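# Aim flashlight beam top between two board lines

## Task

Position things so the upper edge of the flashlight's light patch on the board falls inside the gap between the two lines drawn there; when finished, the board must still be upright and the flashlight must rest motionless on the tabletop.

## Robot and tools

Robot: two arms, left_arm (base near y = +0.447 m) and right_arm (base near y = -0.388 m), each ending in a four-digit hand (index, middle, ring, thumb). right_arm carries a right hand, left_arm a mirrored left hand. Arm names do not match image left/right.

Frames: the scene frame has its origin at table height midway between the arms, +z up, +x out over the table, left_arm toward +y. Each arm reports its hand point position (m), quat_wxyz and velocities in its own base frame. Offsets you command are along the current Hand target's own axes: +z points along straightened fingers, +y out of the palm face, +x across the palm away from the thumb on the right hand (toward the thumb on the left hand). The hand point sits just beyond the index/middle knuckles on the palm side.

The 48-number row (shared by execute_actions and move): one flat list covering both arms, every value in [-1, 1]. Order: left_arm dx, dy, dz, rx, ry, rz; then 16 left hand motor goals; left_gripper current_limit, speed; then the same 24 for right_arm. Pose numbers are offsets, not poses: they count from that arm's Hand target at the start of the action or move, with 1.0 = 0.6 m for dx/dy/dz and 1.0 = 180 degrees for rx/ry/rz (a single rotation vector). Sending six zeros re-requests the current Hand target; repeating an offset moves further. Orientation commands are clipped to 32 degrees from the measured orientation each step.

Hand motor order: index_mcp, index_abd, index_pip, index_dip, middle_mcp, middle_abd, middle_pip, middle_dip, ring_mcp, ring_abd, ring_pip, ring_dip, thumb_cmc, thumb_axl, thumb_mcp, thumb_ipl. Each is an absolute goal angle scaled between the hinge's two stops; lower values bend fingers toward the palm. Straight values: _mcp +0.75, _abd 0.00, _pip +0.58, _dip +0.70, thumb_cmc +0.71, thumb_axl +0.68, thumb_mcp +0.23, thumb_ipl +0.17. These are goals, never 'no change': to keep a hand as it is, copy back its hand_goal, hand_current_limit and hand_speed. current_limit maps -1..+1 to 0..550 mA (start +0.4); speed maps to (speed+1)/2 of 8.5 rad/s (start -0.6). A motor at 495 mA or more for 5 s shuts down for 10 s.

execute_actions(actions, cameras): actions is a list of actions; each action is up to 15 rows, one per 1/30 s step, every row an offset from that action's start; a short action repeats its last row. Images come only with an empty actions list or when cameras names them.

move(target, speed, blend, stop_force, zero, blocking, cameras): drives both hand points on straight lines to the offset target (one row, or a list of up to 15 rows all measured from the same starting Hand targets). speed is m/s, 0.002 to 3.6, default 0.25. blend in m rounds corners in a list. stop_force, 3 to 120 N (one value for both arms), ends an arm's path when its wrist sensor feels that much resistance; it is unreliable for light loose objects and for turning hands, and should be left out when backing off a contact. zero=true re-zeroes before the move. Moves cap at 10 s and do not avoid obstacles. The result adds a 'move:' line: done, off_target, moving, held or fault, plus limits such as paced or held.

wait(seconds 0 to 10), stop() brakes a running move, zoom_image(camera, region [x0,y0,x1,y1] px, max 504x504) magnifies the latest image, zero_wrist_force(arm) re-zeroes a sensor, finished_scene() ends the scene irreversibly.

Cameras: cam_high, cam_low, cam_left_wrist, cam_right_wrist, all 896x504.

Results: per arm, end_effector_position, quat, Hand target (the base for the next offsets; the hand often rests slightly short of it), joint positions and torques, wrist force/torque in the hand frame plus the peak since last shown, and per hand: hand_goal, hand_measured, hand_current_ma, hand_state (moving, goal, blocked, overload). 'within noise' means the arm is still. MOTOR HOT warns of heating; 85 C brakes the arm 30 to 60 s.

Avoid: any object falling from or being left off the table; knocking the board over or dropping the flashlight from height; fast impacts or pressing past firm contact (a stiff arm faults at about 150 N net force or at joint torque limits, wrist joints 26 N m, stopping it for 10 s); arms or hands touching each other; passing close to an arm's own base; long pushes toward unreachable poses. Approach contacts slowly, release the flashlight only once it is still, and check the beam in images before finishing.

Each tool is called after "Call:" in YAML: its name, and indented under it one key for each argument.

## Session

Call:
execute_actions:
  actions: []

Scene clock: 0.00 s.
left_arm: end_effector_position=(+0.7502, -0.3242, +0.3867) hand_goal=(+0.754, +0.000, +0.576, +0.696, +0.754, +0.000, +0.576, +0.696, +0.754, +0.000, +0.576, +0.696, +0.714, +0.678, +0.226, +0.168) hand_measured=(+0.754, +0.000, +0.576, +0.696, +0.754, +0.000, +0.576, +0.696, +0.754, +0.000, +0.576, +0.696, +0.714, +0.678, +0.226, +0.168) hand_current_ma=(+0, +0, +0, +0, +0, +0, +0, +0, +0, +0, +0, +0, +0, +0, +0, +0) hand_state=(goal, goal, goal, goal, goal, goal, goal, goal, goal, goal, goal, goal, goal, goal, goal, goal) hand_current_limit=0.40 hand_speed=-0.60 end_effector_quat_wxyz=(+0.643, -0.060, +0.761, +0.059) | right_arm: end_effector_position=(+0.6781, -0.3224, +0.1618) hand_goal=(+0.754, +0.000, +0.576, +0.696, +0.754, +0.000, +0.576, +0.696, +0.754, +0.000, +0.576, +0.696, +0.714, +0.678, +0.226, +0.168) hand_measured=(+0.754, +0.000, +0.576, +0.696, +0.754, +0.000, +0.576, +0.696, +0.754, +0.000, +0.576, +0.696, +0.714, +0.678, +0.226, +0.168) hand_current_ma=(+0, +0, +0, +0, +0, +0, +0, +0, +0, +0, +0, +0, +0, +0, +0, +0) hand_state=(goal, goal, goal, goal, overload, goal, goal, goal, goal, goal, goal, goal, goal, goal, goal, goal) hand_current_limit=0.40 hand_speed=-0.60 end_effector_quat_wxyz=(-0.252, +0.604, +0.520, +0.548)
Joint positions: left_arm=[2.646 -2.343 -1.104 0.095 2.225 -1.689] | right_arm=[-0.957 -0.832 1.272 -0.95 -0.59 -1.415]
Joint velocities: within noise
Joint torques (N m): no reading
Wrist force (N): no reading
Wrist torque (N m): no reading
Wrist force, peak (N): no reading
Hand target: left_arm +0.7502, -0.3242, +0.3867; +0.643, -0.060, +0.761, +0.059 | right_arm +0.6781, -0.3224, +0.1618; -0.252, +0.604, +0.520, +0.548

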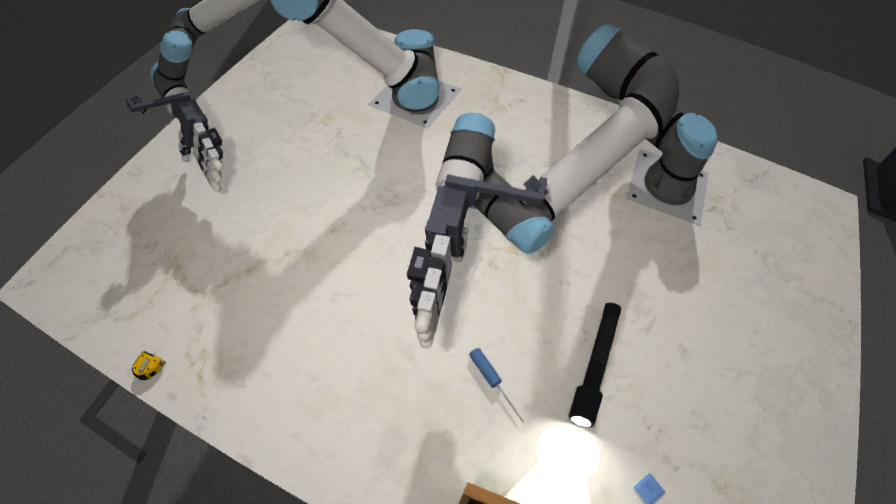

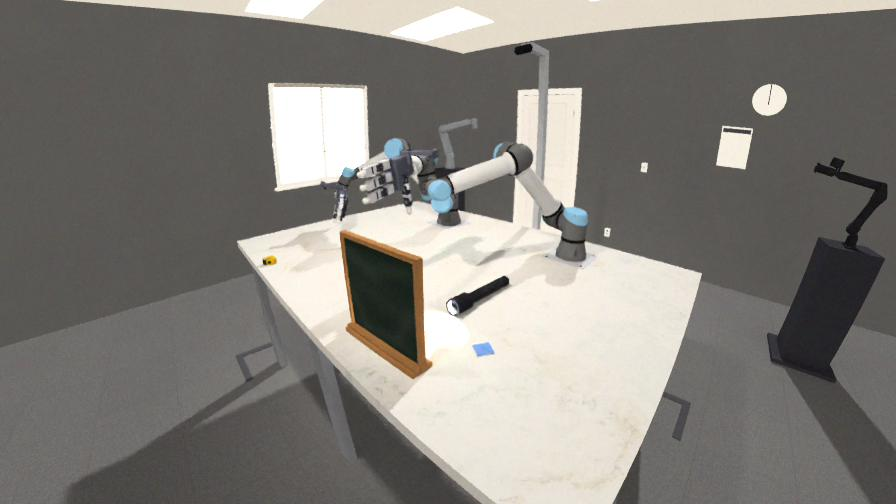

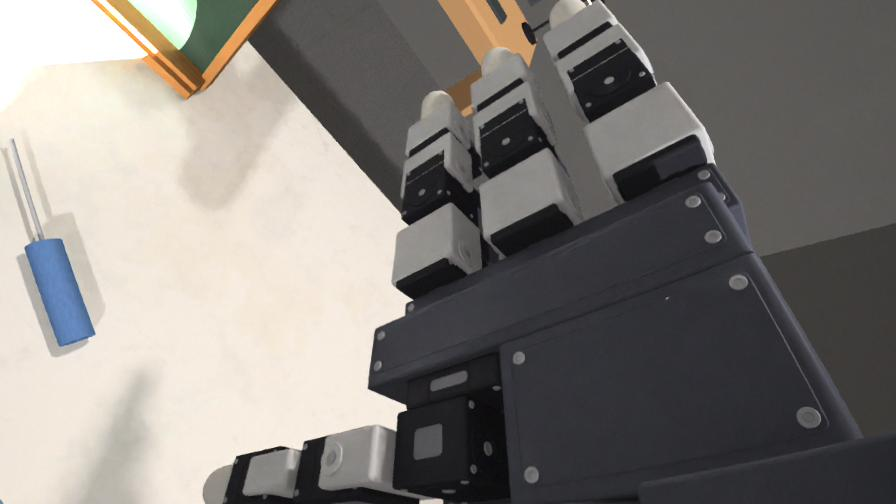

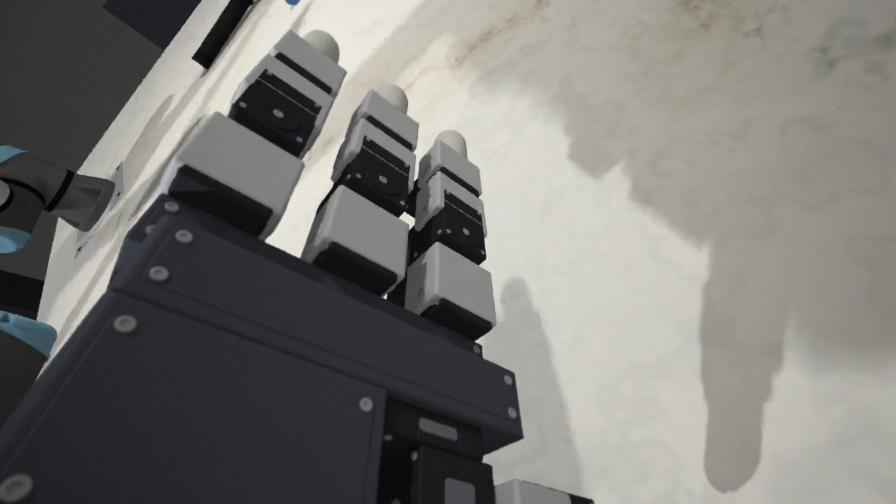

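Call:
zoom_image:
  camera: "cam_high"
  region: [440, 280, 720, 504]

Call:
zoom_image:
  camera: "cam_low"
  region: [320, 210, 560, 380]

Call:
zoom_image:
  camera: "cam_left_wrist"
  region: [0, 0, 448, 252]

Scaled by 1.800.

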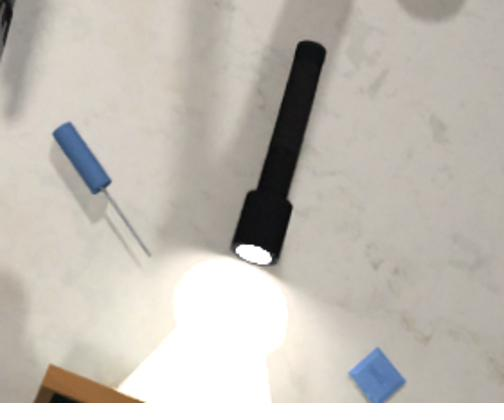

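Scaled by 2.100.

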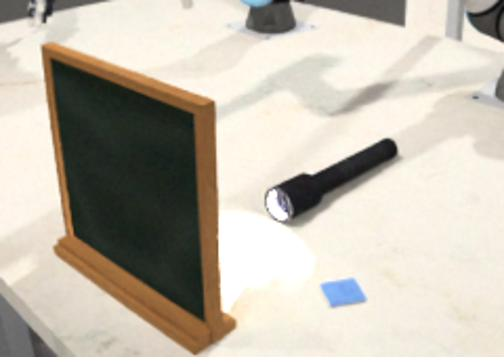

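Scaled by 1.125.

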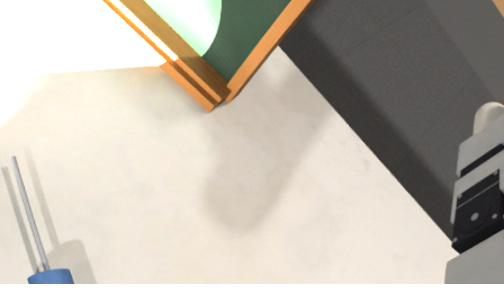

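Call:
zoom_image:
  camera: "cam_high"
  region: [60, 0, 340, 240]

Call:
zoom_image:
  camera: "cam_low"
  region: [300, 100, 620, 280]

Call:
zoom_image:
  camera: "cam_right_wrist"
  region: [0, 0, 448, 252]

Scaled by 1.800.

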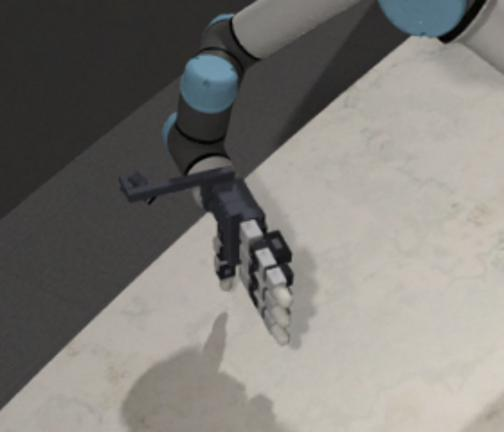

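Scaled by 1.575.

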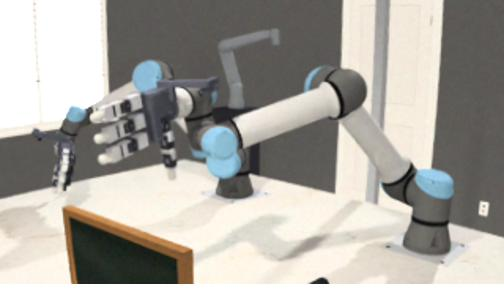

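Scaled by 1.125.

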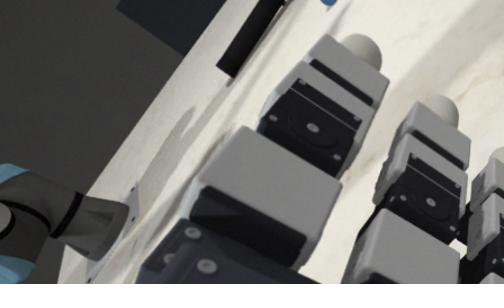

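Call:
zoom_image:
  camera: "cam_high"
  region: [380, 150, 580, 350]

Call:
zoom_image:
  camera: "cam_high"
  region: [620, 120, 760, 260]

Call:
zoom_image:
  camera: "cam_high"
  region: [350, 0, 520, 170]

Scaled by 2.520.

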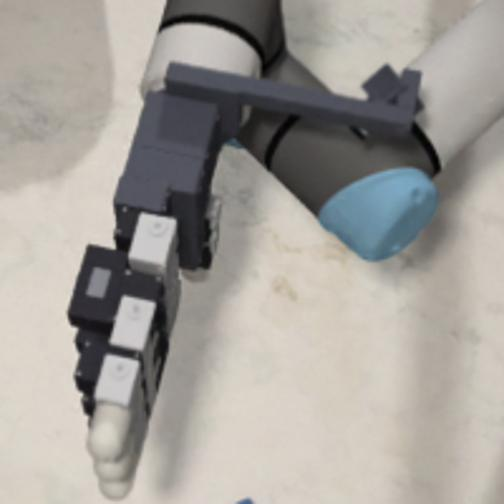

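Scaled by 3.600.

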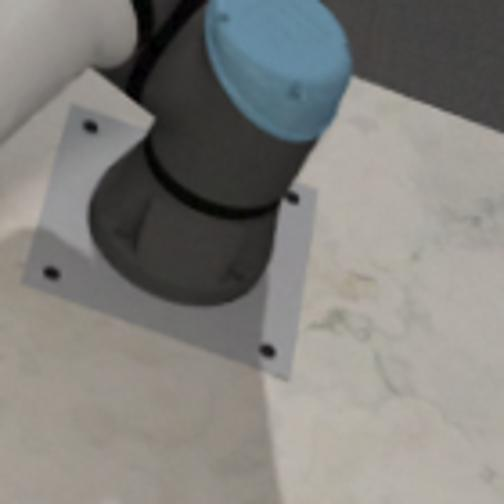

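Scaled by 2.965.

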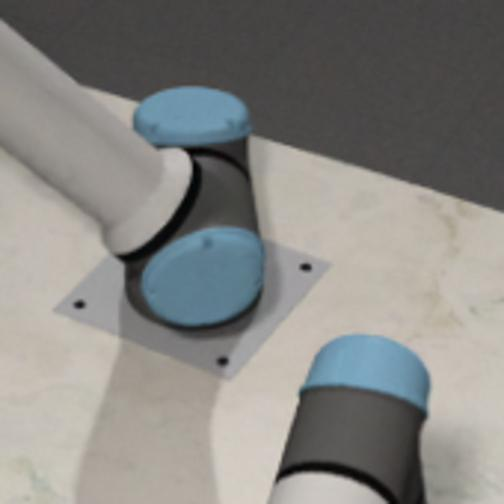

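Call:
move:
  target: [0.077,0.4605,-0.170,-0.2465,0.003,-0.041, 0.754,0,0.576,0.696,0.754,0,0.576,0.696,0.754,0,0.576,0.696,0.714,0.678,0.226,0.168,0.4,-0.6, 0,0,0,0,0,0, 0.754,0,0.576,0.696,0.754,0,0.576,0.696,0.754,0,0.576,0.696,0.714,0.678,0.226,0.168,0.4,-0.6]
  speed: 0.35
  cameras: ["all"]

Scene clock: 125.03 s.
left_arm: end_effector_position=(+0.5972, -0.0697, +0.3614) hand_goal=(+0.754, +0.000, +0.576, +0.696, +0.754, +0.000, +0.576, +0.696, +0.754, +0.000, +0.576, +0.696, +0.714, +0.678, +0.226, +0.168) hand_measured=(+0.754, +0.002, +0.576, +0.696, +0.754, +0.002, +0.576, +0.696, +0.754, +0.002, +0.576, +0.696, +0.714, +0.678, +0.226, +0.168) hand_current_ma=(-1, +1, +0, +0, -1, +1, +0, +0, -1, +1, +0, +0, +0, -1, +0, +0) hand_state=(goal, goal, goal, goal, goal, goal, goal, goal, goal, goal, goal, goal, goal, goal, goal, goal) hand_current_limit=0.40 hand_speed=-0.60 end_effector_quat_wxyz=(+0.572, -0.346, +0.680, +0.301) | right_arm: end_effector_position=(+0.6781, -0.3224, +0.1618) hand_goal=(+0.754, +0.000, +0.576, +0.696, +0.754, +0.000, +0.576, +0.696, +0.754, +0.000, +0.576, +0.696, +0.714, +0.678, +0.226, +0.168) hand_measured=(+0.754, +0.002, +0.576, +0.696, +0.754, +0.002, +0.576, +0.696, +0.754, +0.002, +0.576, +0.696, +0.714, +0.678, +0.226, +0.168) hand_current_ma=(+0, +0, +0, +0, +0, +0, +0, +0, +0, +0, +0, +0, +0, +0, +0, +0) hand_state=(goal, goal, goal, goal, overload, goal, goal, goal, goal, goal, goal, goal, goal, goal, goal, goal) hand_current_limit=0.40 hand_speed=-0.60 end_effector_quat_wxyz=(-0.252, +0.604, +0.520, +0.548)
Joint positions: left_arm=[2.85 -2.103 -1.562 0.038 2.779 -2.016] | right_arm=[-0.957 -0.832 1.272 -0.95 -0.59 -1.415]
Joint torques (N m): left_arm=[15.06 49.6 10.01 -1.07 3.27 -1.18] | right_arm=[0.35 -51.56 -21.98 -0.1 0.6 -0.06]
Wrist force (N): left_arm=[-0.1 0.3 0.2] | right_arm=[0.0 -0.1 -0.1]
Wrist torque (N m): left_arm=[0.00 0.00 0.19] | right_arm=[0.00 0.02 -0.01]
Wrist force, peak (N): left_arm=[-0.7 1.6 0.5] | right_arm=[0.1 -0.2 -0.5]
Hand target: left_arm +0.5971, -0.0696, +0.3613; +0.572, -0.346, +0.680, +0.301 | right_arm +0.6781, -0.3224, +0.1618; -0.252, +0.604, +0.520, +0.548
Off the commanded pose: left_arm 0.000 m, 0 deg | right_arm 0.000 m, 0 deg.
move: done

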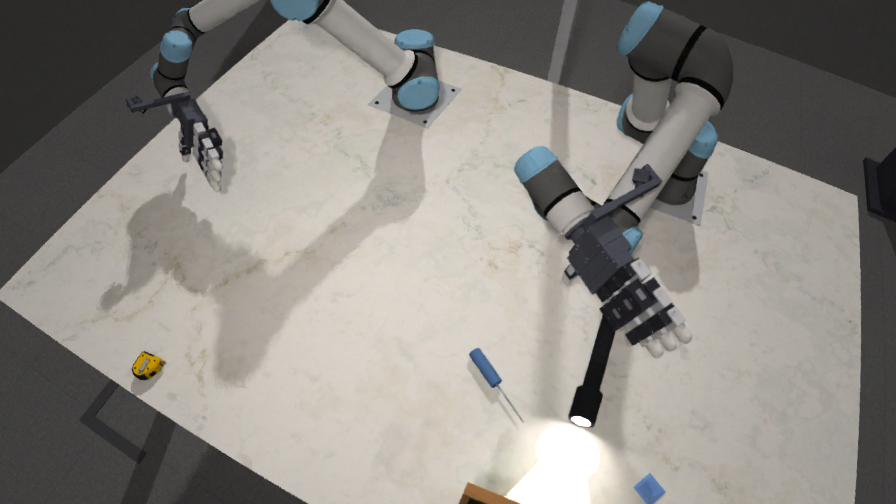

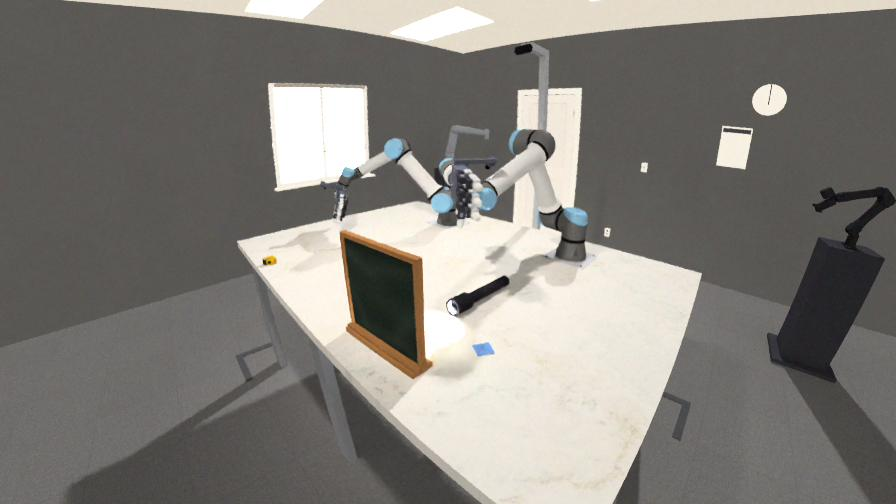

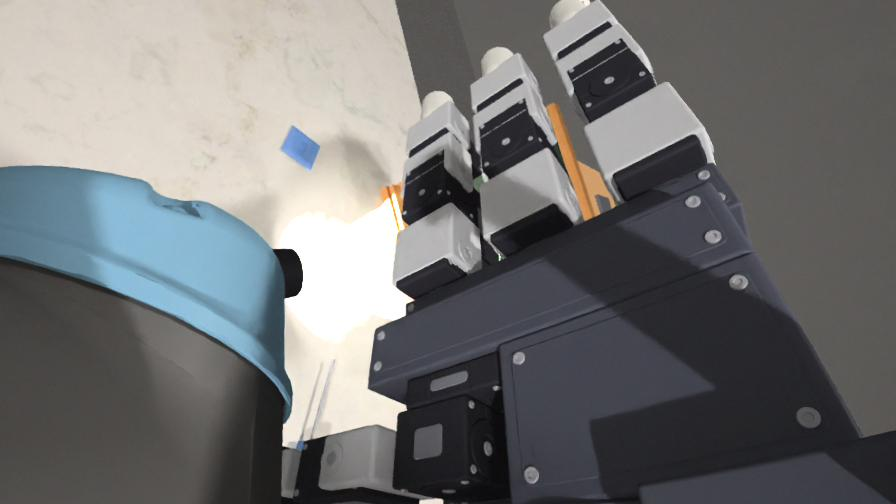

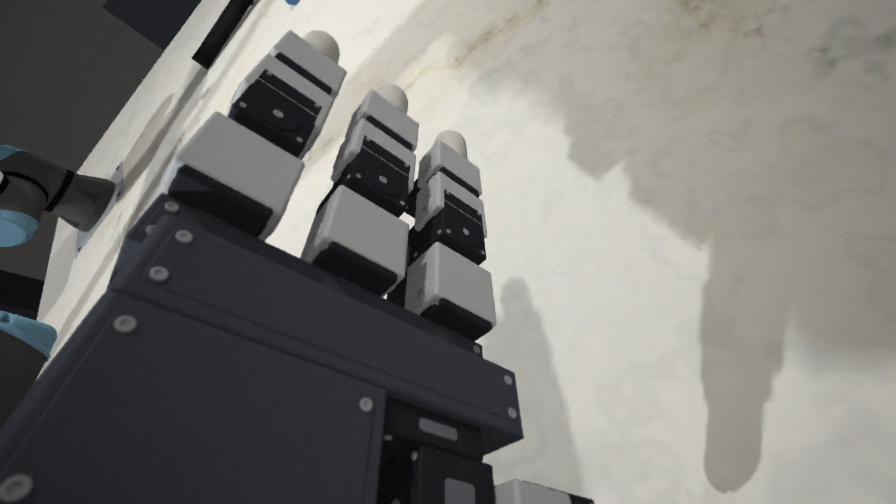

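Call:
move:
  target: [-0.0518,0.2257,-0.0555,-0.1265,0.435,-0.1563, 0.754,0,0.576,0.696,0.754,0,0.576,0.696,0.754,0,0.576,0.696,0.714,0.678,0.226,0.168,0.4,-0.6, 0.7438,-0.3728,0.952,-0.3662,0.2248,0.5278, 0.754,0,0.576,0.696,0.754,0,0.576,0.696,0.754,0,0.576,0.696,0.714,0.678,0.226,0.168,0.4,-0.6]
  speed: 0.35
  cameras: ["all"]

Scene clock: 163.17 s.
left_arm: end_effector_position=(+0.5791, -0.0621, +0.3662) hand_goal=(+0.754, +0.000, +0.576, +0.696, +0.754, +0.000, +0.576, +0.696, +0.754, +0.000, +0.576, +0.696, +0.714, +0.678, +0.226, +0.168) hand_measured=(+0.754, +0.002, +0.576, +0.696, +0.754, +0.002, +0.576, +0.696, +0.754, +0.002, +0.576, +0.696, +0.714, +0.678, +0.226, +0.168) hand_current_ma=(-1, +1, +0, +0, -1, +2, +0, +0, -1, +2, +0, +0, +0, -1, +0, +0) hand_state=(goal, goal, goal, goal, goal, goal, goal, goal, goal, goal, goal, goal, goal, goal, goal, goal) hand_current_limit=0.40 hand_speed=-0.60 end_effector_quat_wxyz=(+0.526, -0.396, +0.703, +0.268) | right_arm: end_effector_position=(+0.6697, -0.1600, +0.2060) hand_goal=(+0.754, +0.000, +0.576, +0.696, +0.754, +0.000, +0.576, +0.696, +0.754, +0.000, +0.576, +0.696, +0.714, +0.678, +0.226, +0.168) hand_measured=(+0.754, +0.002, +0.576, +0.696, +0.754, +0.002, +0.576, +0.696, +0.754, +0.002, +0.576, +0.696, +0.714, +0.678, +0.226, +0.168) hand_current_ma=(+0, +0, +0, +0, +0, +0, +0, +0, +0, +0, +0, +0, +0, +0, +0, +0) hand_state=(goal, goal, goal, goal, overload, goal, goal, goal, goal, goal, goal, goal, goal, goal, goal, goal) hand_current_limit=0.40 hand_speed=-0.60 end_effector_quat_wxyz=(-0.311, +0.670, +0.307, +0.600)
Joint positions: left_arm=[2.874 -1.961 -1.614 -0.36 2.703 -2.356] | right_arm=[-0.8 -1.204 1.807 -1.17 -0.161 -0.962]
Joint torques (N m): left_arm=[-12.39 28.46 11.74 5.13 3.75 1.55] | right_arm=[12.36 -44.36 -10.86 -2.66 2.97 1.36]
Wrist force (N): left_arm=[-0.1 -0.1 0.0] | right_arm=[-0.2 -0.1 0.0]
Wrist torque (N m): left_arm=[-0.02 0.02 -0.04] | right_arm=[0.00 0.05 -0.08]
Wrist force, peak (N): left_arm=[-4.0 1.7 -0.7] | right_arm=[-0.8 0.2 -0.9]
Hand target: left_arm +0.5791, -0.0621, +0.3662; +0.526, -0.396, +0.703, +0.268 (not the last commanded pose) | right_arm +0.6697, -0.1599, +0.2059; -0.309, +0.672, +0.306, +0.600 (not the last commanded pose)
Off the commanded pose: left_arm 0.123 m, 77 deg | right_arm 0.590 m, 95 deg.
move: held (left_arm; a check stopped the path), off_target (right_arm; braked when a check withheld steps of left_arm); limits=held
pose unreachable (left arm): on one or more control steps of this call, first in action 0 (counted from 0), this arm could not follow its commanded pose, so it was not sent that pose on those steps. It may still have moved: this result reports where it is.
cause: moving toward the commanded pose would bring two parts of the arm too close to each other (joints 4 (wrist 1) to 6 (wrist 3) lie between them).

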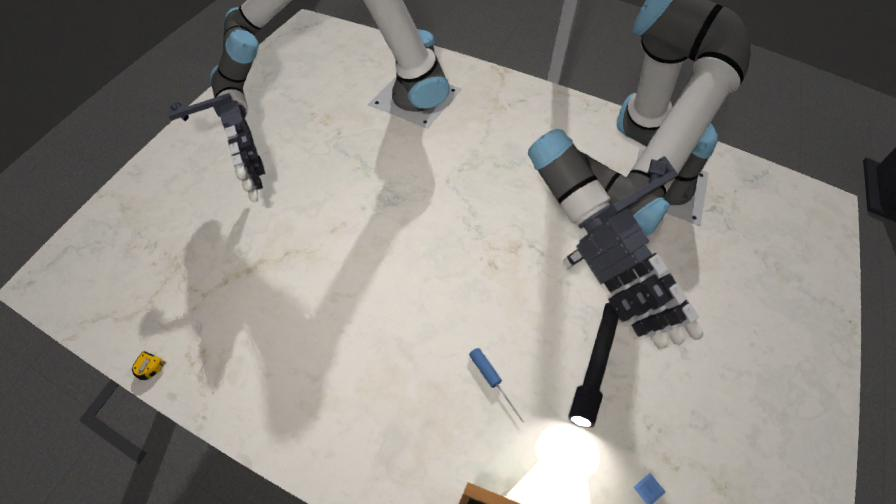

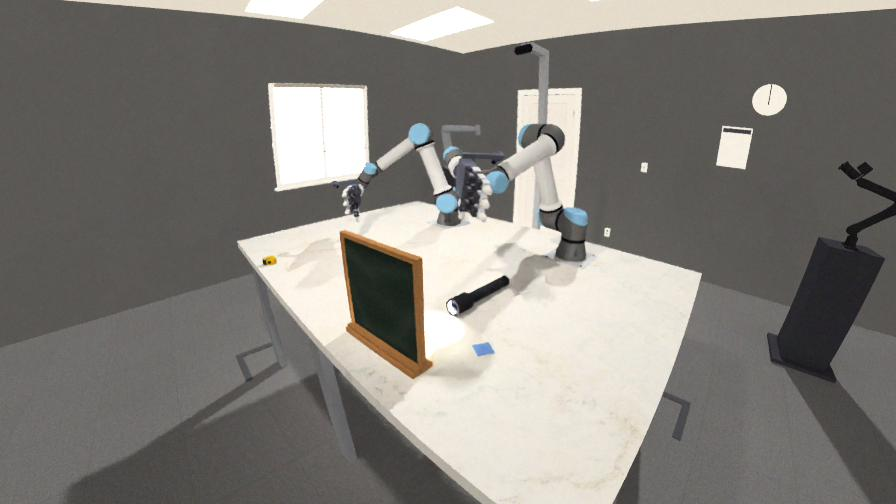

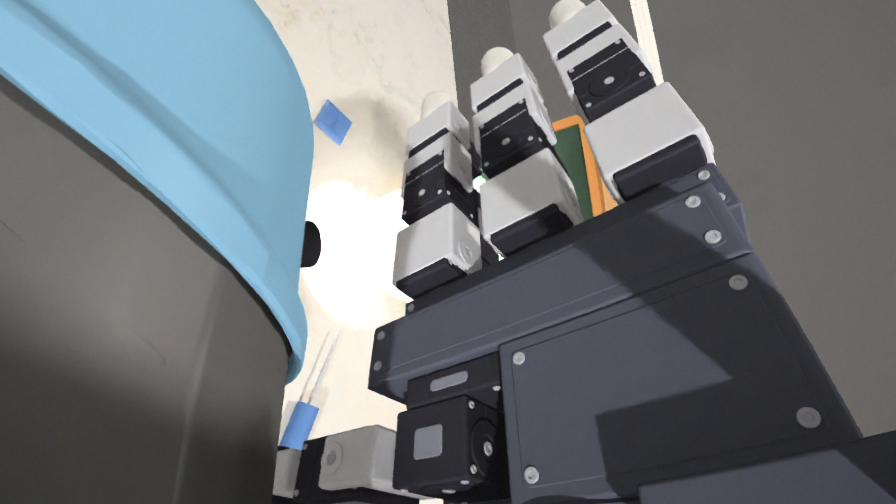

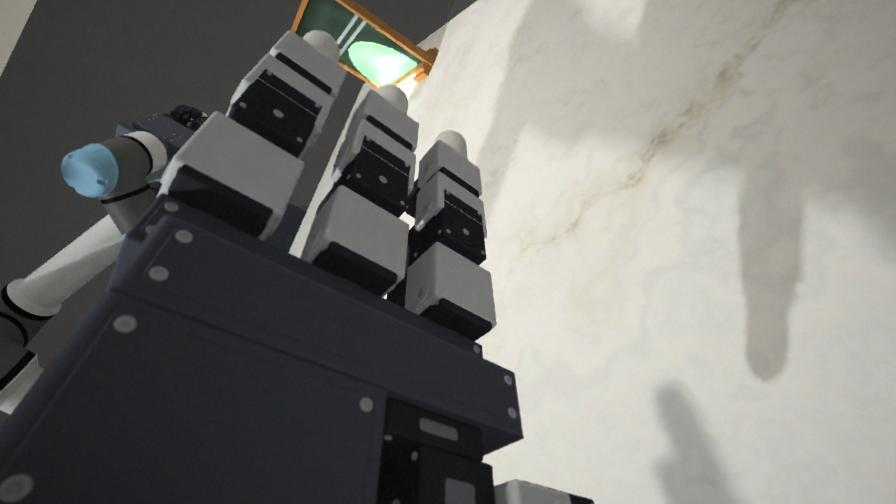

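Call:
zoom_image:
  camera: "cam_right_wrist"
  region: [280, 0, 460, 100]

Scaled by 2.800.

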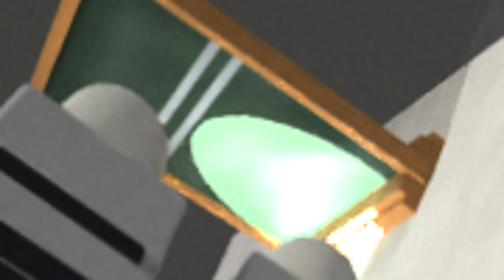

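Call:
move:
  target: [0,0,0,0,0,0, 0.754,0,0.576,0.696,0.754,0,0.576,0.696,0.754,0,0.576,0.696,0.714,0.678,0.226,0.168,0.4,-0.6, 0.2817,-0.4973,0.5272,-0.2604,0.155,0.412, 0.754,0,0.576,0.696,0.754,0,0.576,0.696,0.754,0,0.576,0.696,0.714,0.678,0.226,0.168,0.4,-0.6]
  speed: 0.35
  cameras: ["all"]

Scene clock: 184.53 s.
left_arm: end_effector_position=(+0.5791, -0.0621, +0.3662) hand_goal=(+0.754, +0.000, +0.576, +0.696, +0.754, +0.000, +0.576, +0.696, +0.754, +0.000, +0.576, +0.696, +0.714, +0.678, +0.226, +0.168) hand_measured=(+0.754, +0.002, +0.576, +0.696, +0.754, +0.002, +0.576, +0.696, +0.754, +0.002, +0.576, +0.696, +0.714, +0.678, +0.226, +0.168) hand_current_ma=(-1, +1, +0, +0, -1, +2, +0, +0, -1, +2, +0, +0, +0, -1, +0, +0) hand_state=(goal, goal, goal, goal, goal, goal, goal, goal, goal, goal, goal, goal, goal, goal, goal, goal) hand_current_limit=0.40 hand_speed=-0.60 end_effector_quat_wxyz=(+0.526, -0.396, +0.703, +0.268) | right_arm: end_effector_position=(+0.6468, +0.2799, +0.3599) hand_goal=(+0.754, +0.000, +0.576, +0.696, +0.754, +0.000, +0.576, +0.696, +0.754, +0.000, +0.576, +0.696, +0.714, +0.678, +0.226, +0.168) hand_measured=(+0.748, +0.002, +0.576, +0.696, -0.170, +0.002, +0.576, +0.696, +0.748, +0.002, +0.576, +0.696, +0.708, +0.678, +0.226, +0.168) hand_current_ma=(-1, +0, +0, +0, +0, +0, +0, +0, -1, +0, +0, +0, -1, +0, +0, +0) hand_state=(goal, goal, goal, goal, overload, goal, goal, goal, goal, goal, goal, goal, goal, goal, goal, goal) hand_current_limit=0.40 hand_speed=-0.60 end_effector_quat_wxyz=(-0.383, +0.626, -0.464, +0.496)
Joint positions: left_arm=[2.874 -1.961 -1.614 -0.36 2.703 -2.356] | right_arm=[0.302 -1.248 1.18 0.293 1.845 -0.214]
Joint torques (N m): left_arm=[-12.98 28.93 11.56 5.24 3.66 1.45] | right_arm=[12.56 -28.39 -35.5 1.03 1.87 1.42]
Wrist force (N): left_arm=[0.1 -0.1 0.1] | right_arm=[-1.5 -0.9 0.0]
Wrist torque (N m): left_arm=[-0.02 0.00 -0.02] | right_arm=[0.09 0.01 -0.16]
Wrist force, peak (N): left_arm=[0.4 0.1 0.7] | right_arm=[-1.9 -1.4 -0.3]
Hand target: left_arm +0.5791, -0.0621, +0.3662; +0.526, -0.396, +0.703, +0.268 | right_arm +0.6468, +0.2799, +0.3599; -0.383, +0.626, -0.464, +0.496
Off the commanded pose: left_arm 0.000 m, 0 deg | right_arm 0.000 m, 0 deg.
move: done

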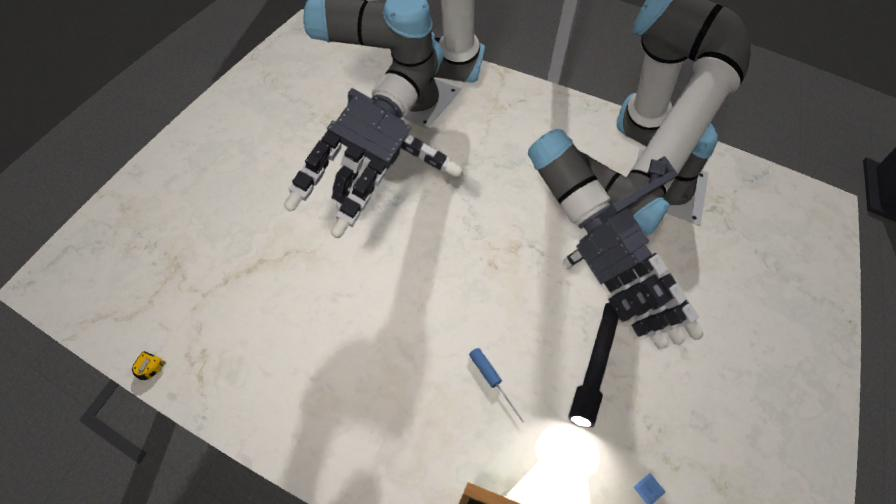

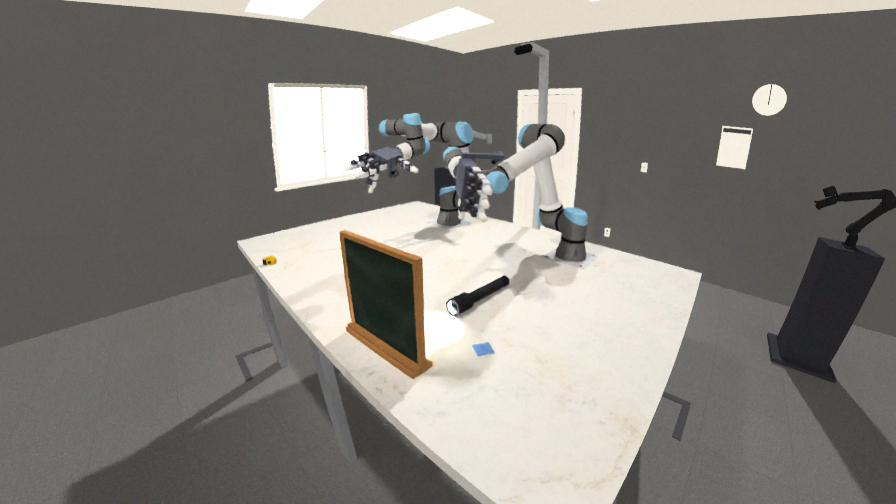

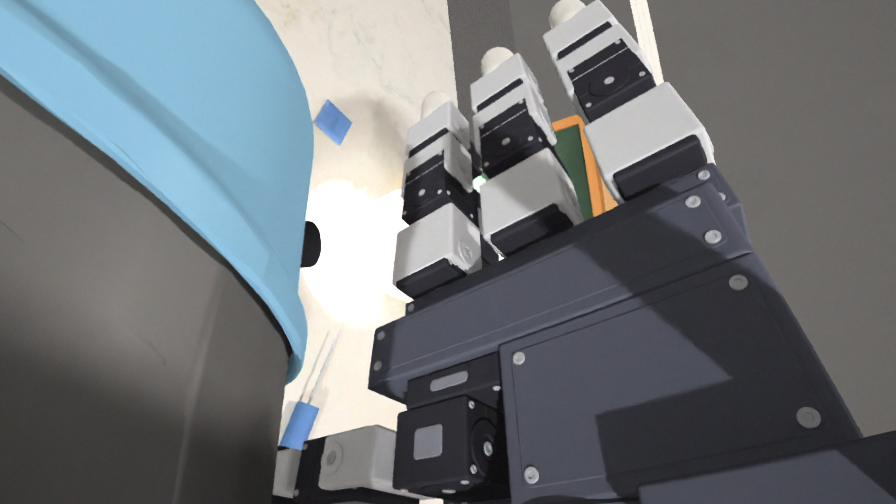

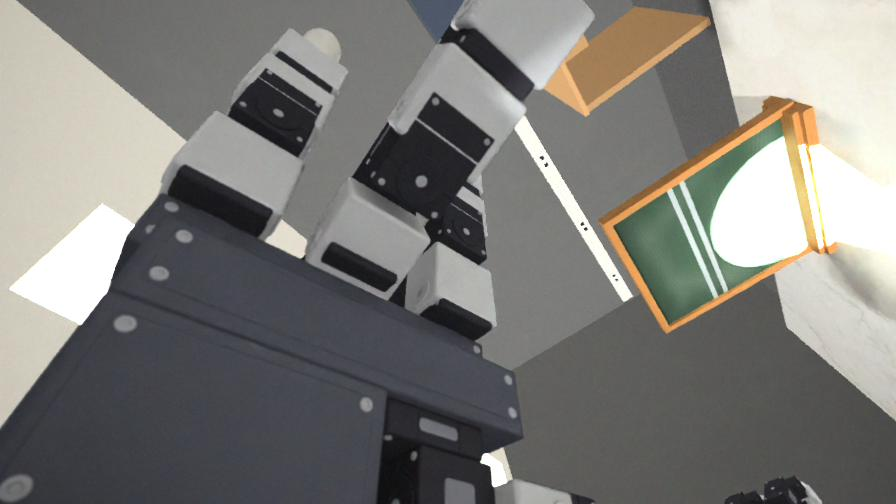

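Call:
zoom_image:
  camera: "cam_right_wrist"
  region: [590, 80, 850, 340]

Call:
zoom_image:
  camera: "cam_high"
  region: [440, 280, 720, 504]

Scaled by 1.938.

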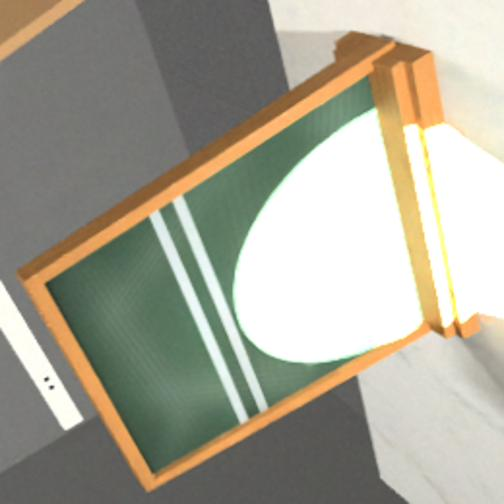

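Scaled by 1.800.

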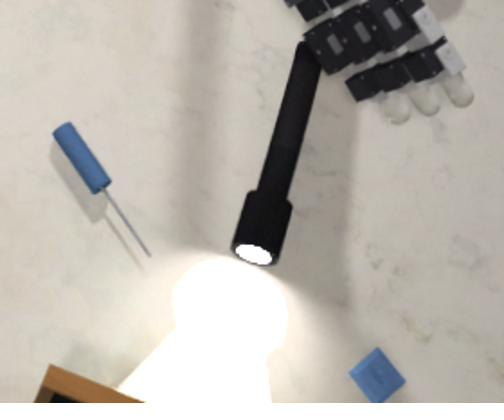

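Call:
move:
  target: [0.0323,-0.1143,0.112,0.3916,-0.0579,0.6526, 0.754,-0.1,0.576,0.696,0.754,0.1,0.576,0.696,0.754,0,0.576,0.696,0.714,0.678,0.226,0.168,0.6,-0.6, 0,0,0,0,0,0, 0.754,0,0.576,0.696,0.754,0,0.576,0.696,0.754,0,0.576,0.696,0.714,0.678,0.226,0.168,0.4,-0.6]
  speed: 0.4
  cameras: ["all"]

Scene clock: 243.60 s.
left_arm: end_effector_position=(+0.6695, -0.0512, +0.3301) hand_goal=(+0.754, -0.100, +0.576, +0.696, +0.754, +0.100, +0.576, +0.696, +0.754, +0.000, +0.576, +0.696, +0.714, +0.678, +0.226, +0.168) hand_measured=(+0.758, -0.088, +0.576, +0.696, +0.758, +0.098, +0.576, +0.696, +0.758, +0.002, +0.576, +0.696, +0.718, +0.678, +0.224, +0.168) hand_current_ma=(+6, +18, +0, +0, +6, -1, +0, +0, +5, +2, +0, +0, +5, -1, -1, +0) hand_state=(goal, goal, goal, goal, goal, goal, goal, goal, goal, goal, goal, goal, goal, goal, goal, goal) hand_current_limit=0.60 hand_speed=-0.60 end_effector_quat_wxyz=(+0.216, +0.686, +0.662, +0.208) | right_arm: end_effector_position=(+0.6468, +0.2799, +0.3599) hand_goal=(+0.754, +0.000, +0.576, +0.696, +0.754, +0.000, +0.576, +0.696, +0.754, +0.000, +0.576, +0.696, +0.714, +0.678, +0.226, +0.168) hand_measured=(+0.748, +0.002, +0.576, +0.696, -0.188, +0.002, +0.576, +0.696, +0.748, +0.002, +0.576, +0.696, +0.708, +0.678, +0.226, +0.168) hand_current_ma=(-1, +0, +0, +0, +0, +0, +0, +0, -1, +0, +0, +0, -1, +0, +0, +0) hand_state=(goal, goal, goal, goal, overload, goal, goal, goal, goal, goal, goal, goal, goal, goal, goal, goal) hand_current_limit=0.40 hand_speed=-0.60 end_effector_quat_wxyz=(-0.383, +0.626, -0.464, +0.496)
Joint positions: left_arm=[3.286 -1.617 -1.985 -0.508 1.467 0.148] | right_arm=[0.302 -1.248 1.18 0.293 1.845 -0.214]
Joint torques (N m): left_arm=[14.96 31.95 34.38 0.39 -1.91 1.58] | right_arm=[11.52 -29.5 -35.42 1.02 1.86 1.01]
Wrist force (N): left_arm=[1.0 1.0 0.1] | right_arm=[-1.7 -0.8 -0.2]
Wrist torque (N m): left_arm=[-0.23 0.54 0.07] | right_arm=[0.12 0.04 -0.17]
Wrist force, peak (N): left_arm=[1.7 1.6 -0.1] | right_arm=[-1.7 -1.1 -0.2]
Hand target: left_arm +0.6695, -0.0512, +0.3301; +0.216, +0.686, +0.662, +0.208 | right_arm +0.6468, +0.2799, +0.3599; -0.383, +0.626, -0.464, +0.496
Off the commanded pose: left_arm 0.000 m, 0 deg | right_arm 0.000 m, 0 deg.
move: done

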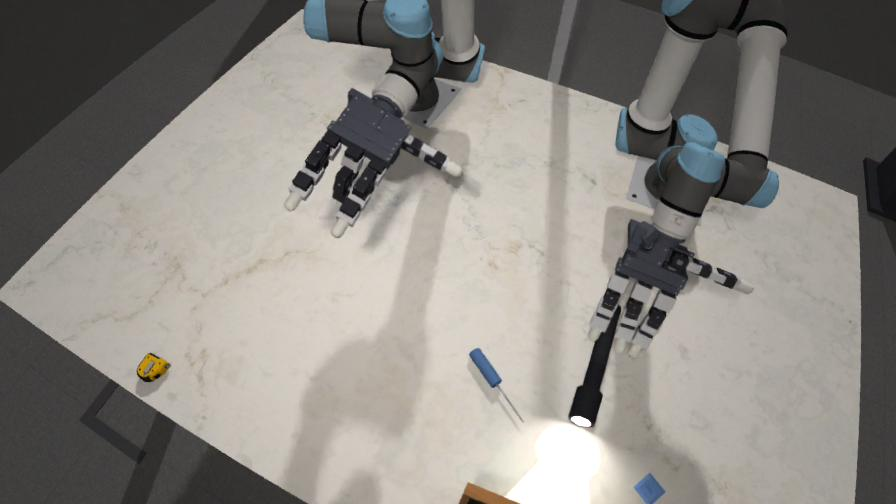

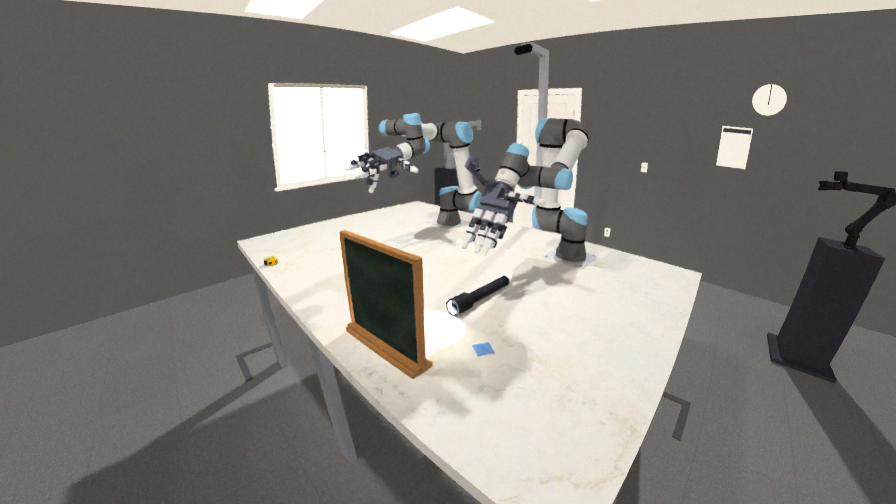

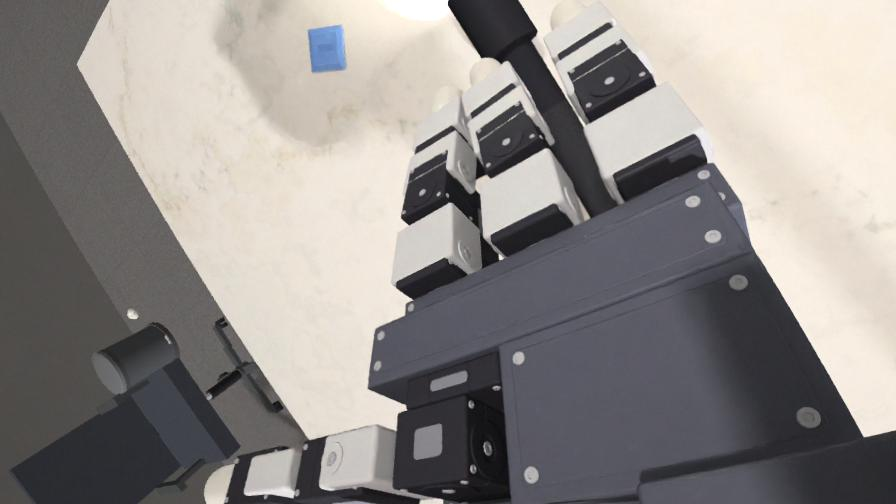

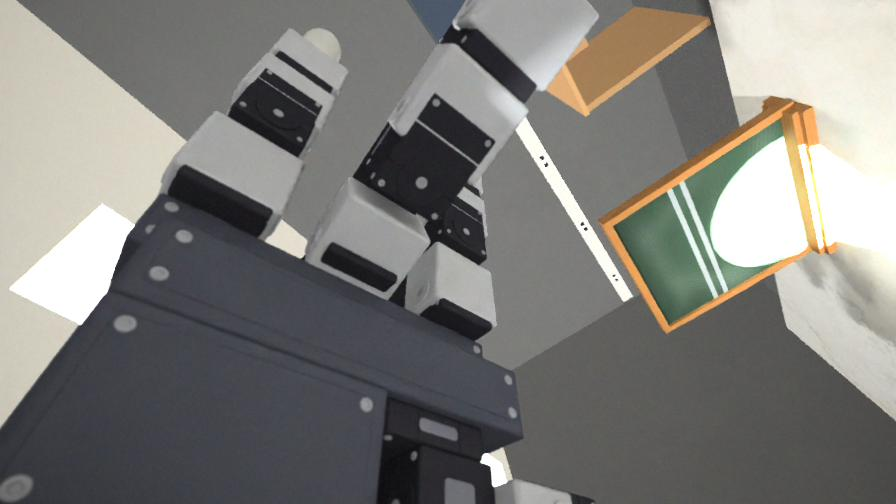

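Call:
move:
  target:
    - [-0.0333,0.2102,0.2085,0,0,0, 0.754,-0.1,0.576,0.696,0.754,0.1,0.576,0.696,0.754,0,0.576,0.696,0.714,0.678,0.226,0.168,0.6,-0.6, 0,0,0,0,0,0, 0.754,0,0.576,0.696,0.754,0,0.576,0.696,0.754,0,0.576,0.696,0.714,0.678,0.226,0.168,0.4,-0.6]
    - [-0.0333,0.1145,0.345,0,0,0, 0.754,-0.1,0.576,0.696,0.754,0.1,0.576,0.696,0.754,0,0.576,0.696,0.714,0.678,0.226,0.168,0.6,-0.6, 0,0,0,0,0,0, 0.754,0,0.576,0.696,0.754,0,0.576,0.696,0.754,0,0.576,0.696,0.714,0.678,0.226,0.168,0.4,-0.6]
  speed: 0.25
  blend: 0.02
  cameras: ["all"]

Call:
zoom_image:
  camera: "cam_low"
  region: [400, 200, 560, 360]

Call:
zoom_image:
  camera: "cam_high"
  region: [500, 300, 700, 500]

Scene clock: 254.87 s.
left_arm: end_effector_position=(+0.8435, -0.0775, +0.1999) hand_goal=(+0.754, -0.100, +0.576, +0.696, +0.754, +0.100, +0.576, +0.696, +0.754, +0.000, +0.576, +0.696, +0.714, +0.678, +0.226, +0.168) hand_measured=(+0.758, -0.088, +0.576, +0.696, +0.758, +0.098, +0.576, +0.696, +0.758, +0.002, +0.576, +0.696, +0.718, +0.678, +0.224, +0.168) hand_current_ma=(+6, +18, +0, +0, +6, -1, +0, +0, +5, +2, +0, +0, +5, -1, -2, +0) hand_state=(goal, goal, goal, goal, goal, goal, goal, goal, goal, goal, goal, goal, goal, goal, goal, goal) hand_current_limit=0.60 hand_speed=-0.60 end_effector_quat_wxyz=(+0.216, +0.686, +0.662, +0.208) | right_arm: end_effector_position=(+0.6468, +0.2799, +0.3599) hand_goal=(+0.754, +0.000, +0.576, +0.696, +0.754, +0.000, +0.576, +0.696, +0.754, +0.000, +0.576, +0.696, +0.714, +0.678, +0.226, +0.168) hand_measured=(+0.748, +0.002, +0.576, +0.696, -0.188, +0.002, +0.576, +0.696, +0.748, +0.002, +0.576, +0.696, +0.708, +0.678, +0.226, +0.168) hand_current_ma=(-1, +0, +0, +0, +0, +0, +0, +0, -1, +0, +0, +0, -1, +0, +0, +0) hand_state=(goal, goal, goal, goal, overload, goal, goal, goal, goal, goal, goal, goal, goal, goal, goal, goal) hand_current_limit=0.40 hand_speed=-0.60 end_effector_quat_wxyz=(-0.383, +0.626, -0.464, +0.496)
Joint positions: left_arm=[3.205 -2.162 -1.615 -0.328 1.513 0.081] | right_arm=[0.302 -1.248 1.18 0.293 1.845 -0.214]
Joint torques (N m): left_arm=[-13.21 35.76 25.76 6.32 2.39 -1.31] | right_arm=[12.57 -27.26 -34.95 1.12 1.82 1.23]
Wrist force (N): left_arm=[1.2 1.2 -0.2] | right_arm=[-1.5 -0.9 -0.2]
Wrist torque (N m): left_arm=[-0.22 0.52 0.30] | right_arm=[0.11 0.00 -0.16]
Wrist force, peak (N): left_arm=[1.5 2.7 -0.6] | right_arm=[-1.8 -1.1 -0.4]
Hand target: left_arm +0.8436, -0.0775, +0.1998; +0.216, +0.686, +0.662, +0.208 | right_arm +0.6468, +0.2799, +0.3599; -0.383, +0.626, -0.464, +0.496
Off the commanded pose: left_arm 0.000 m, 0 deg | right_arm 0.000 m, 0 deg.
move: done

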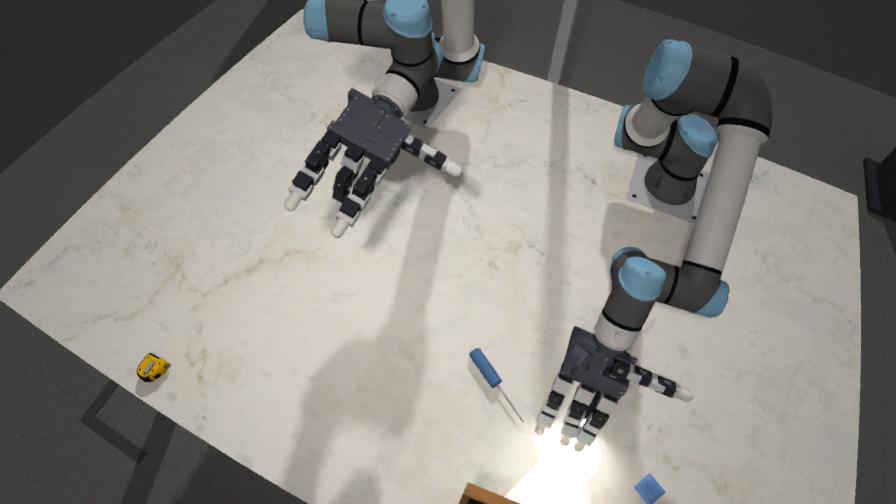

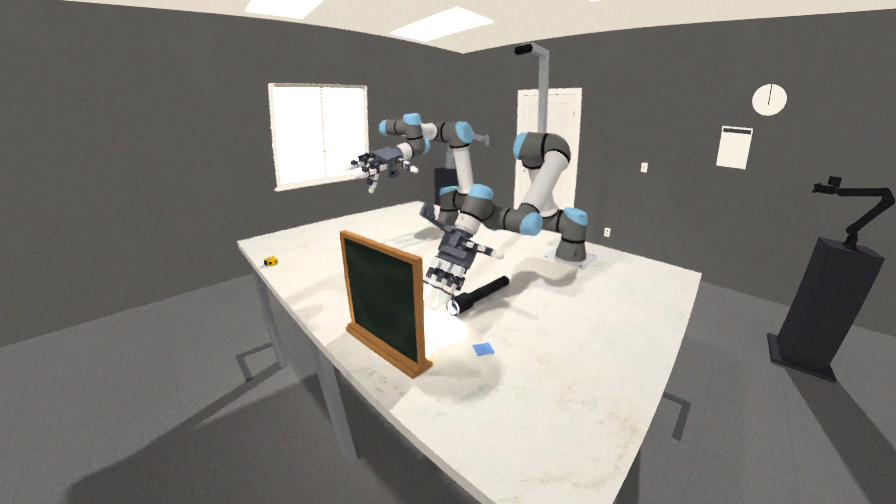

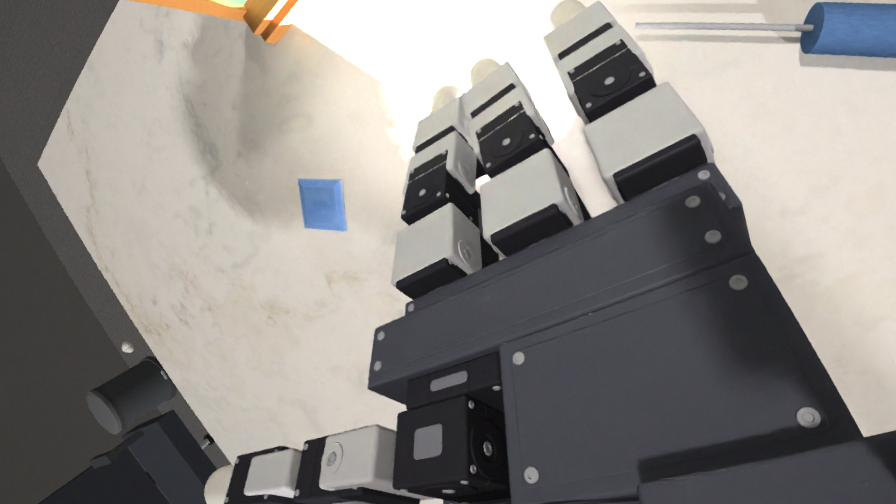

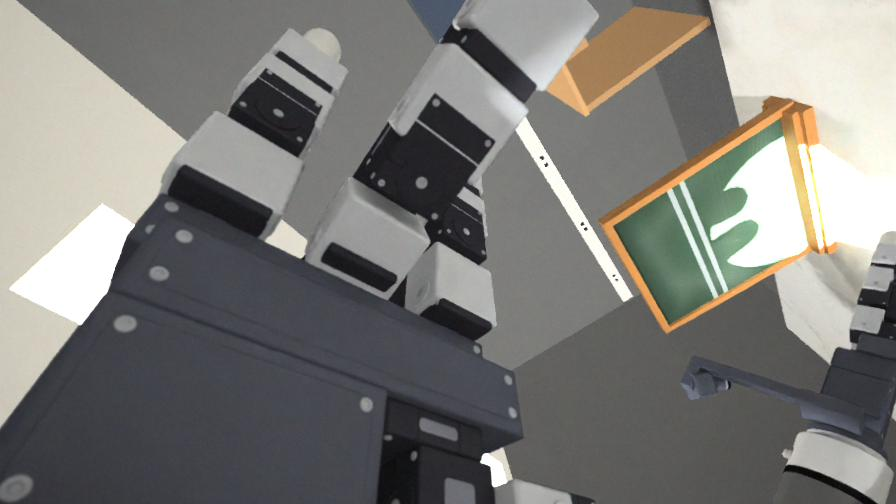

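Scaled by 3.150.

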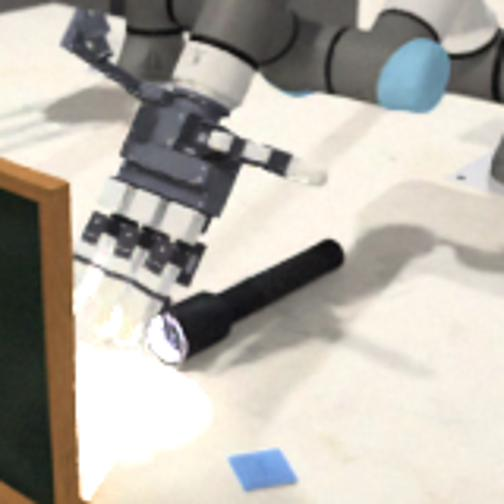

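Scaled by 2.520.

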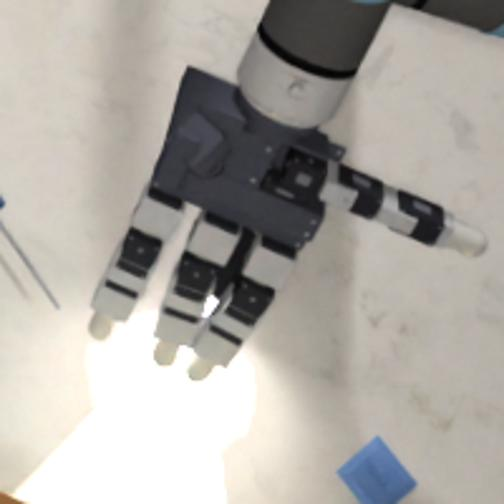

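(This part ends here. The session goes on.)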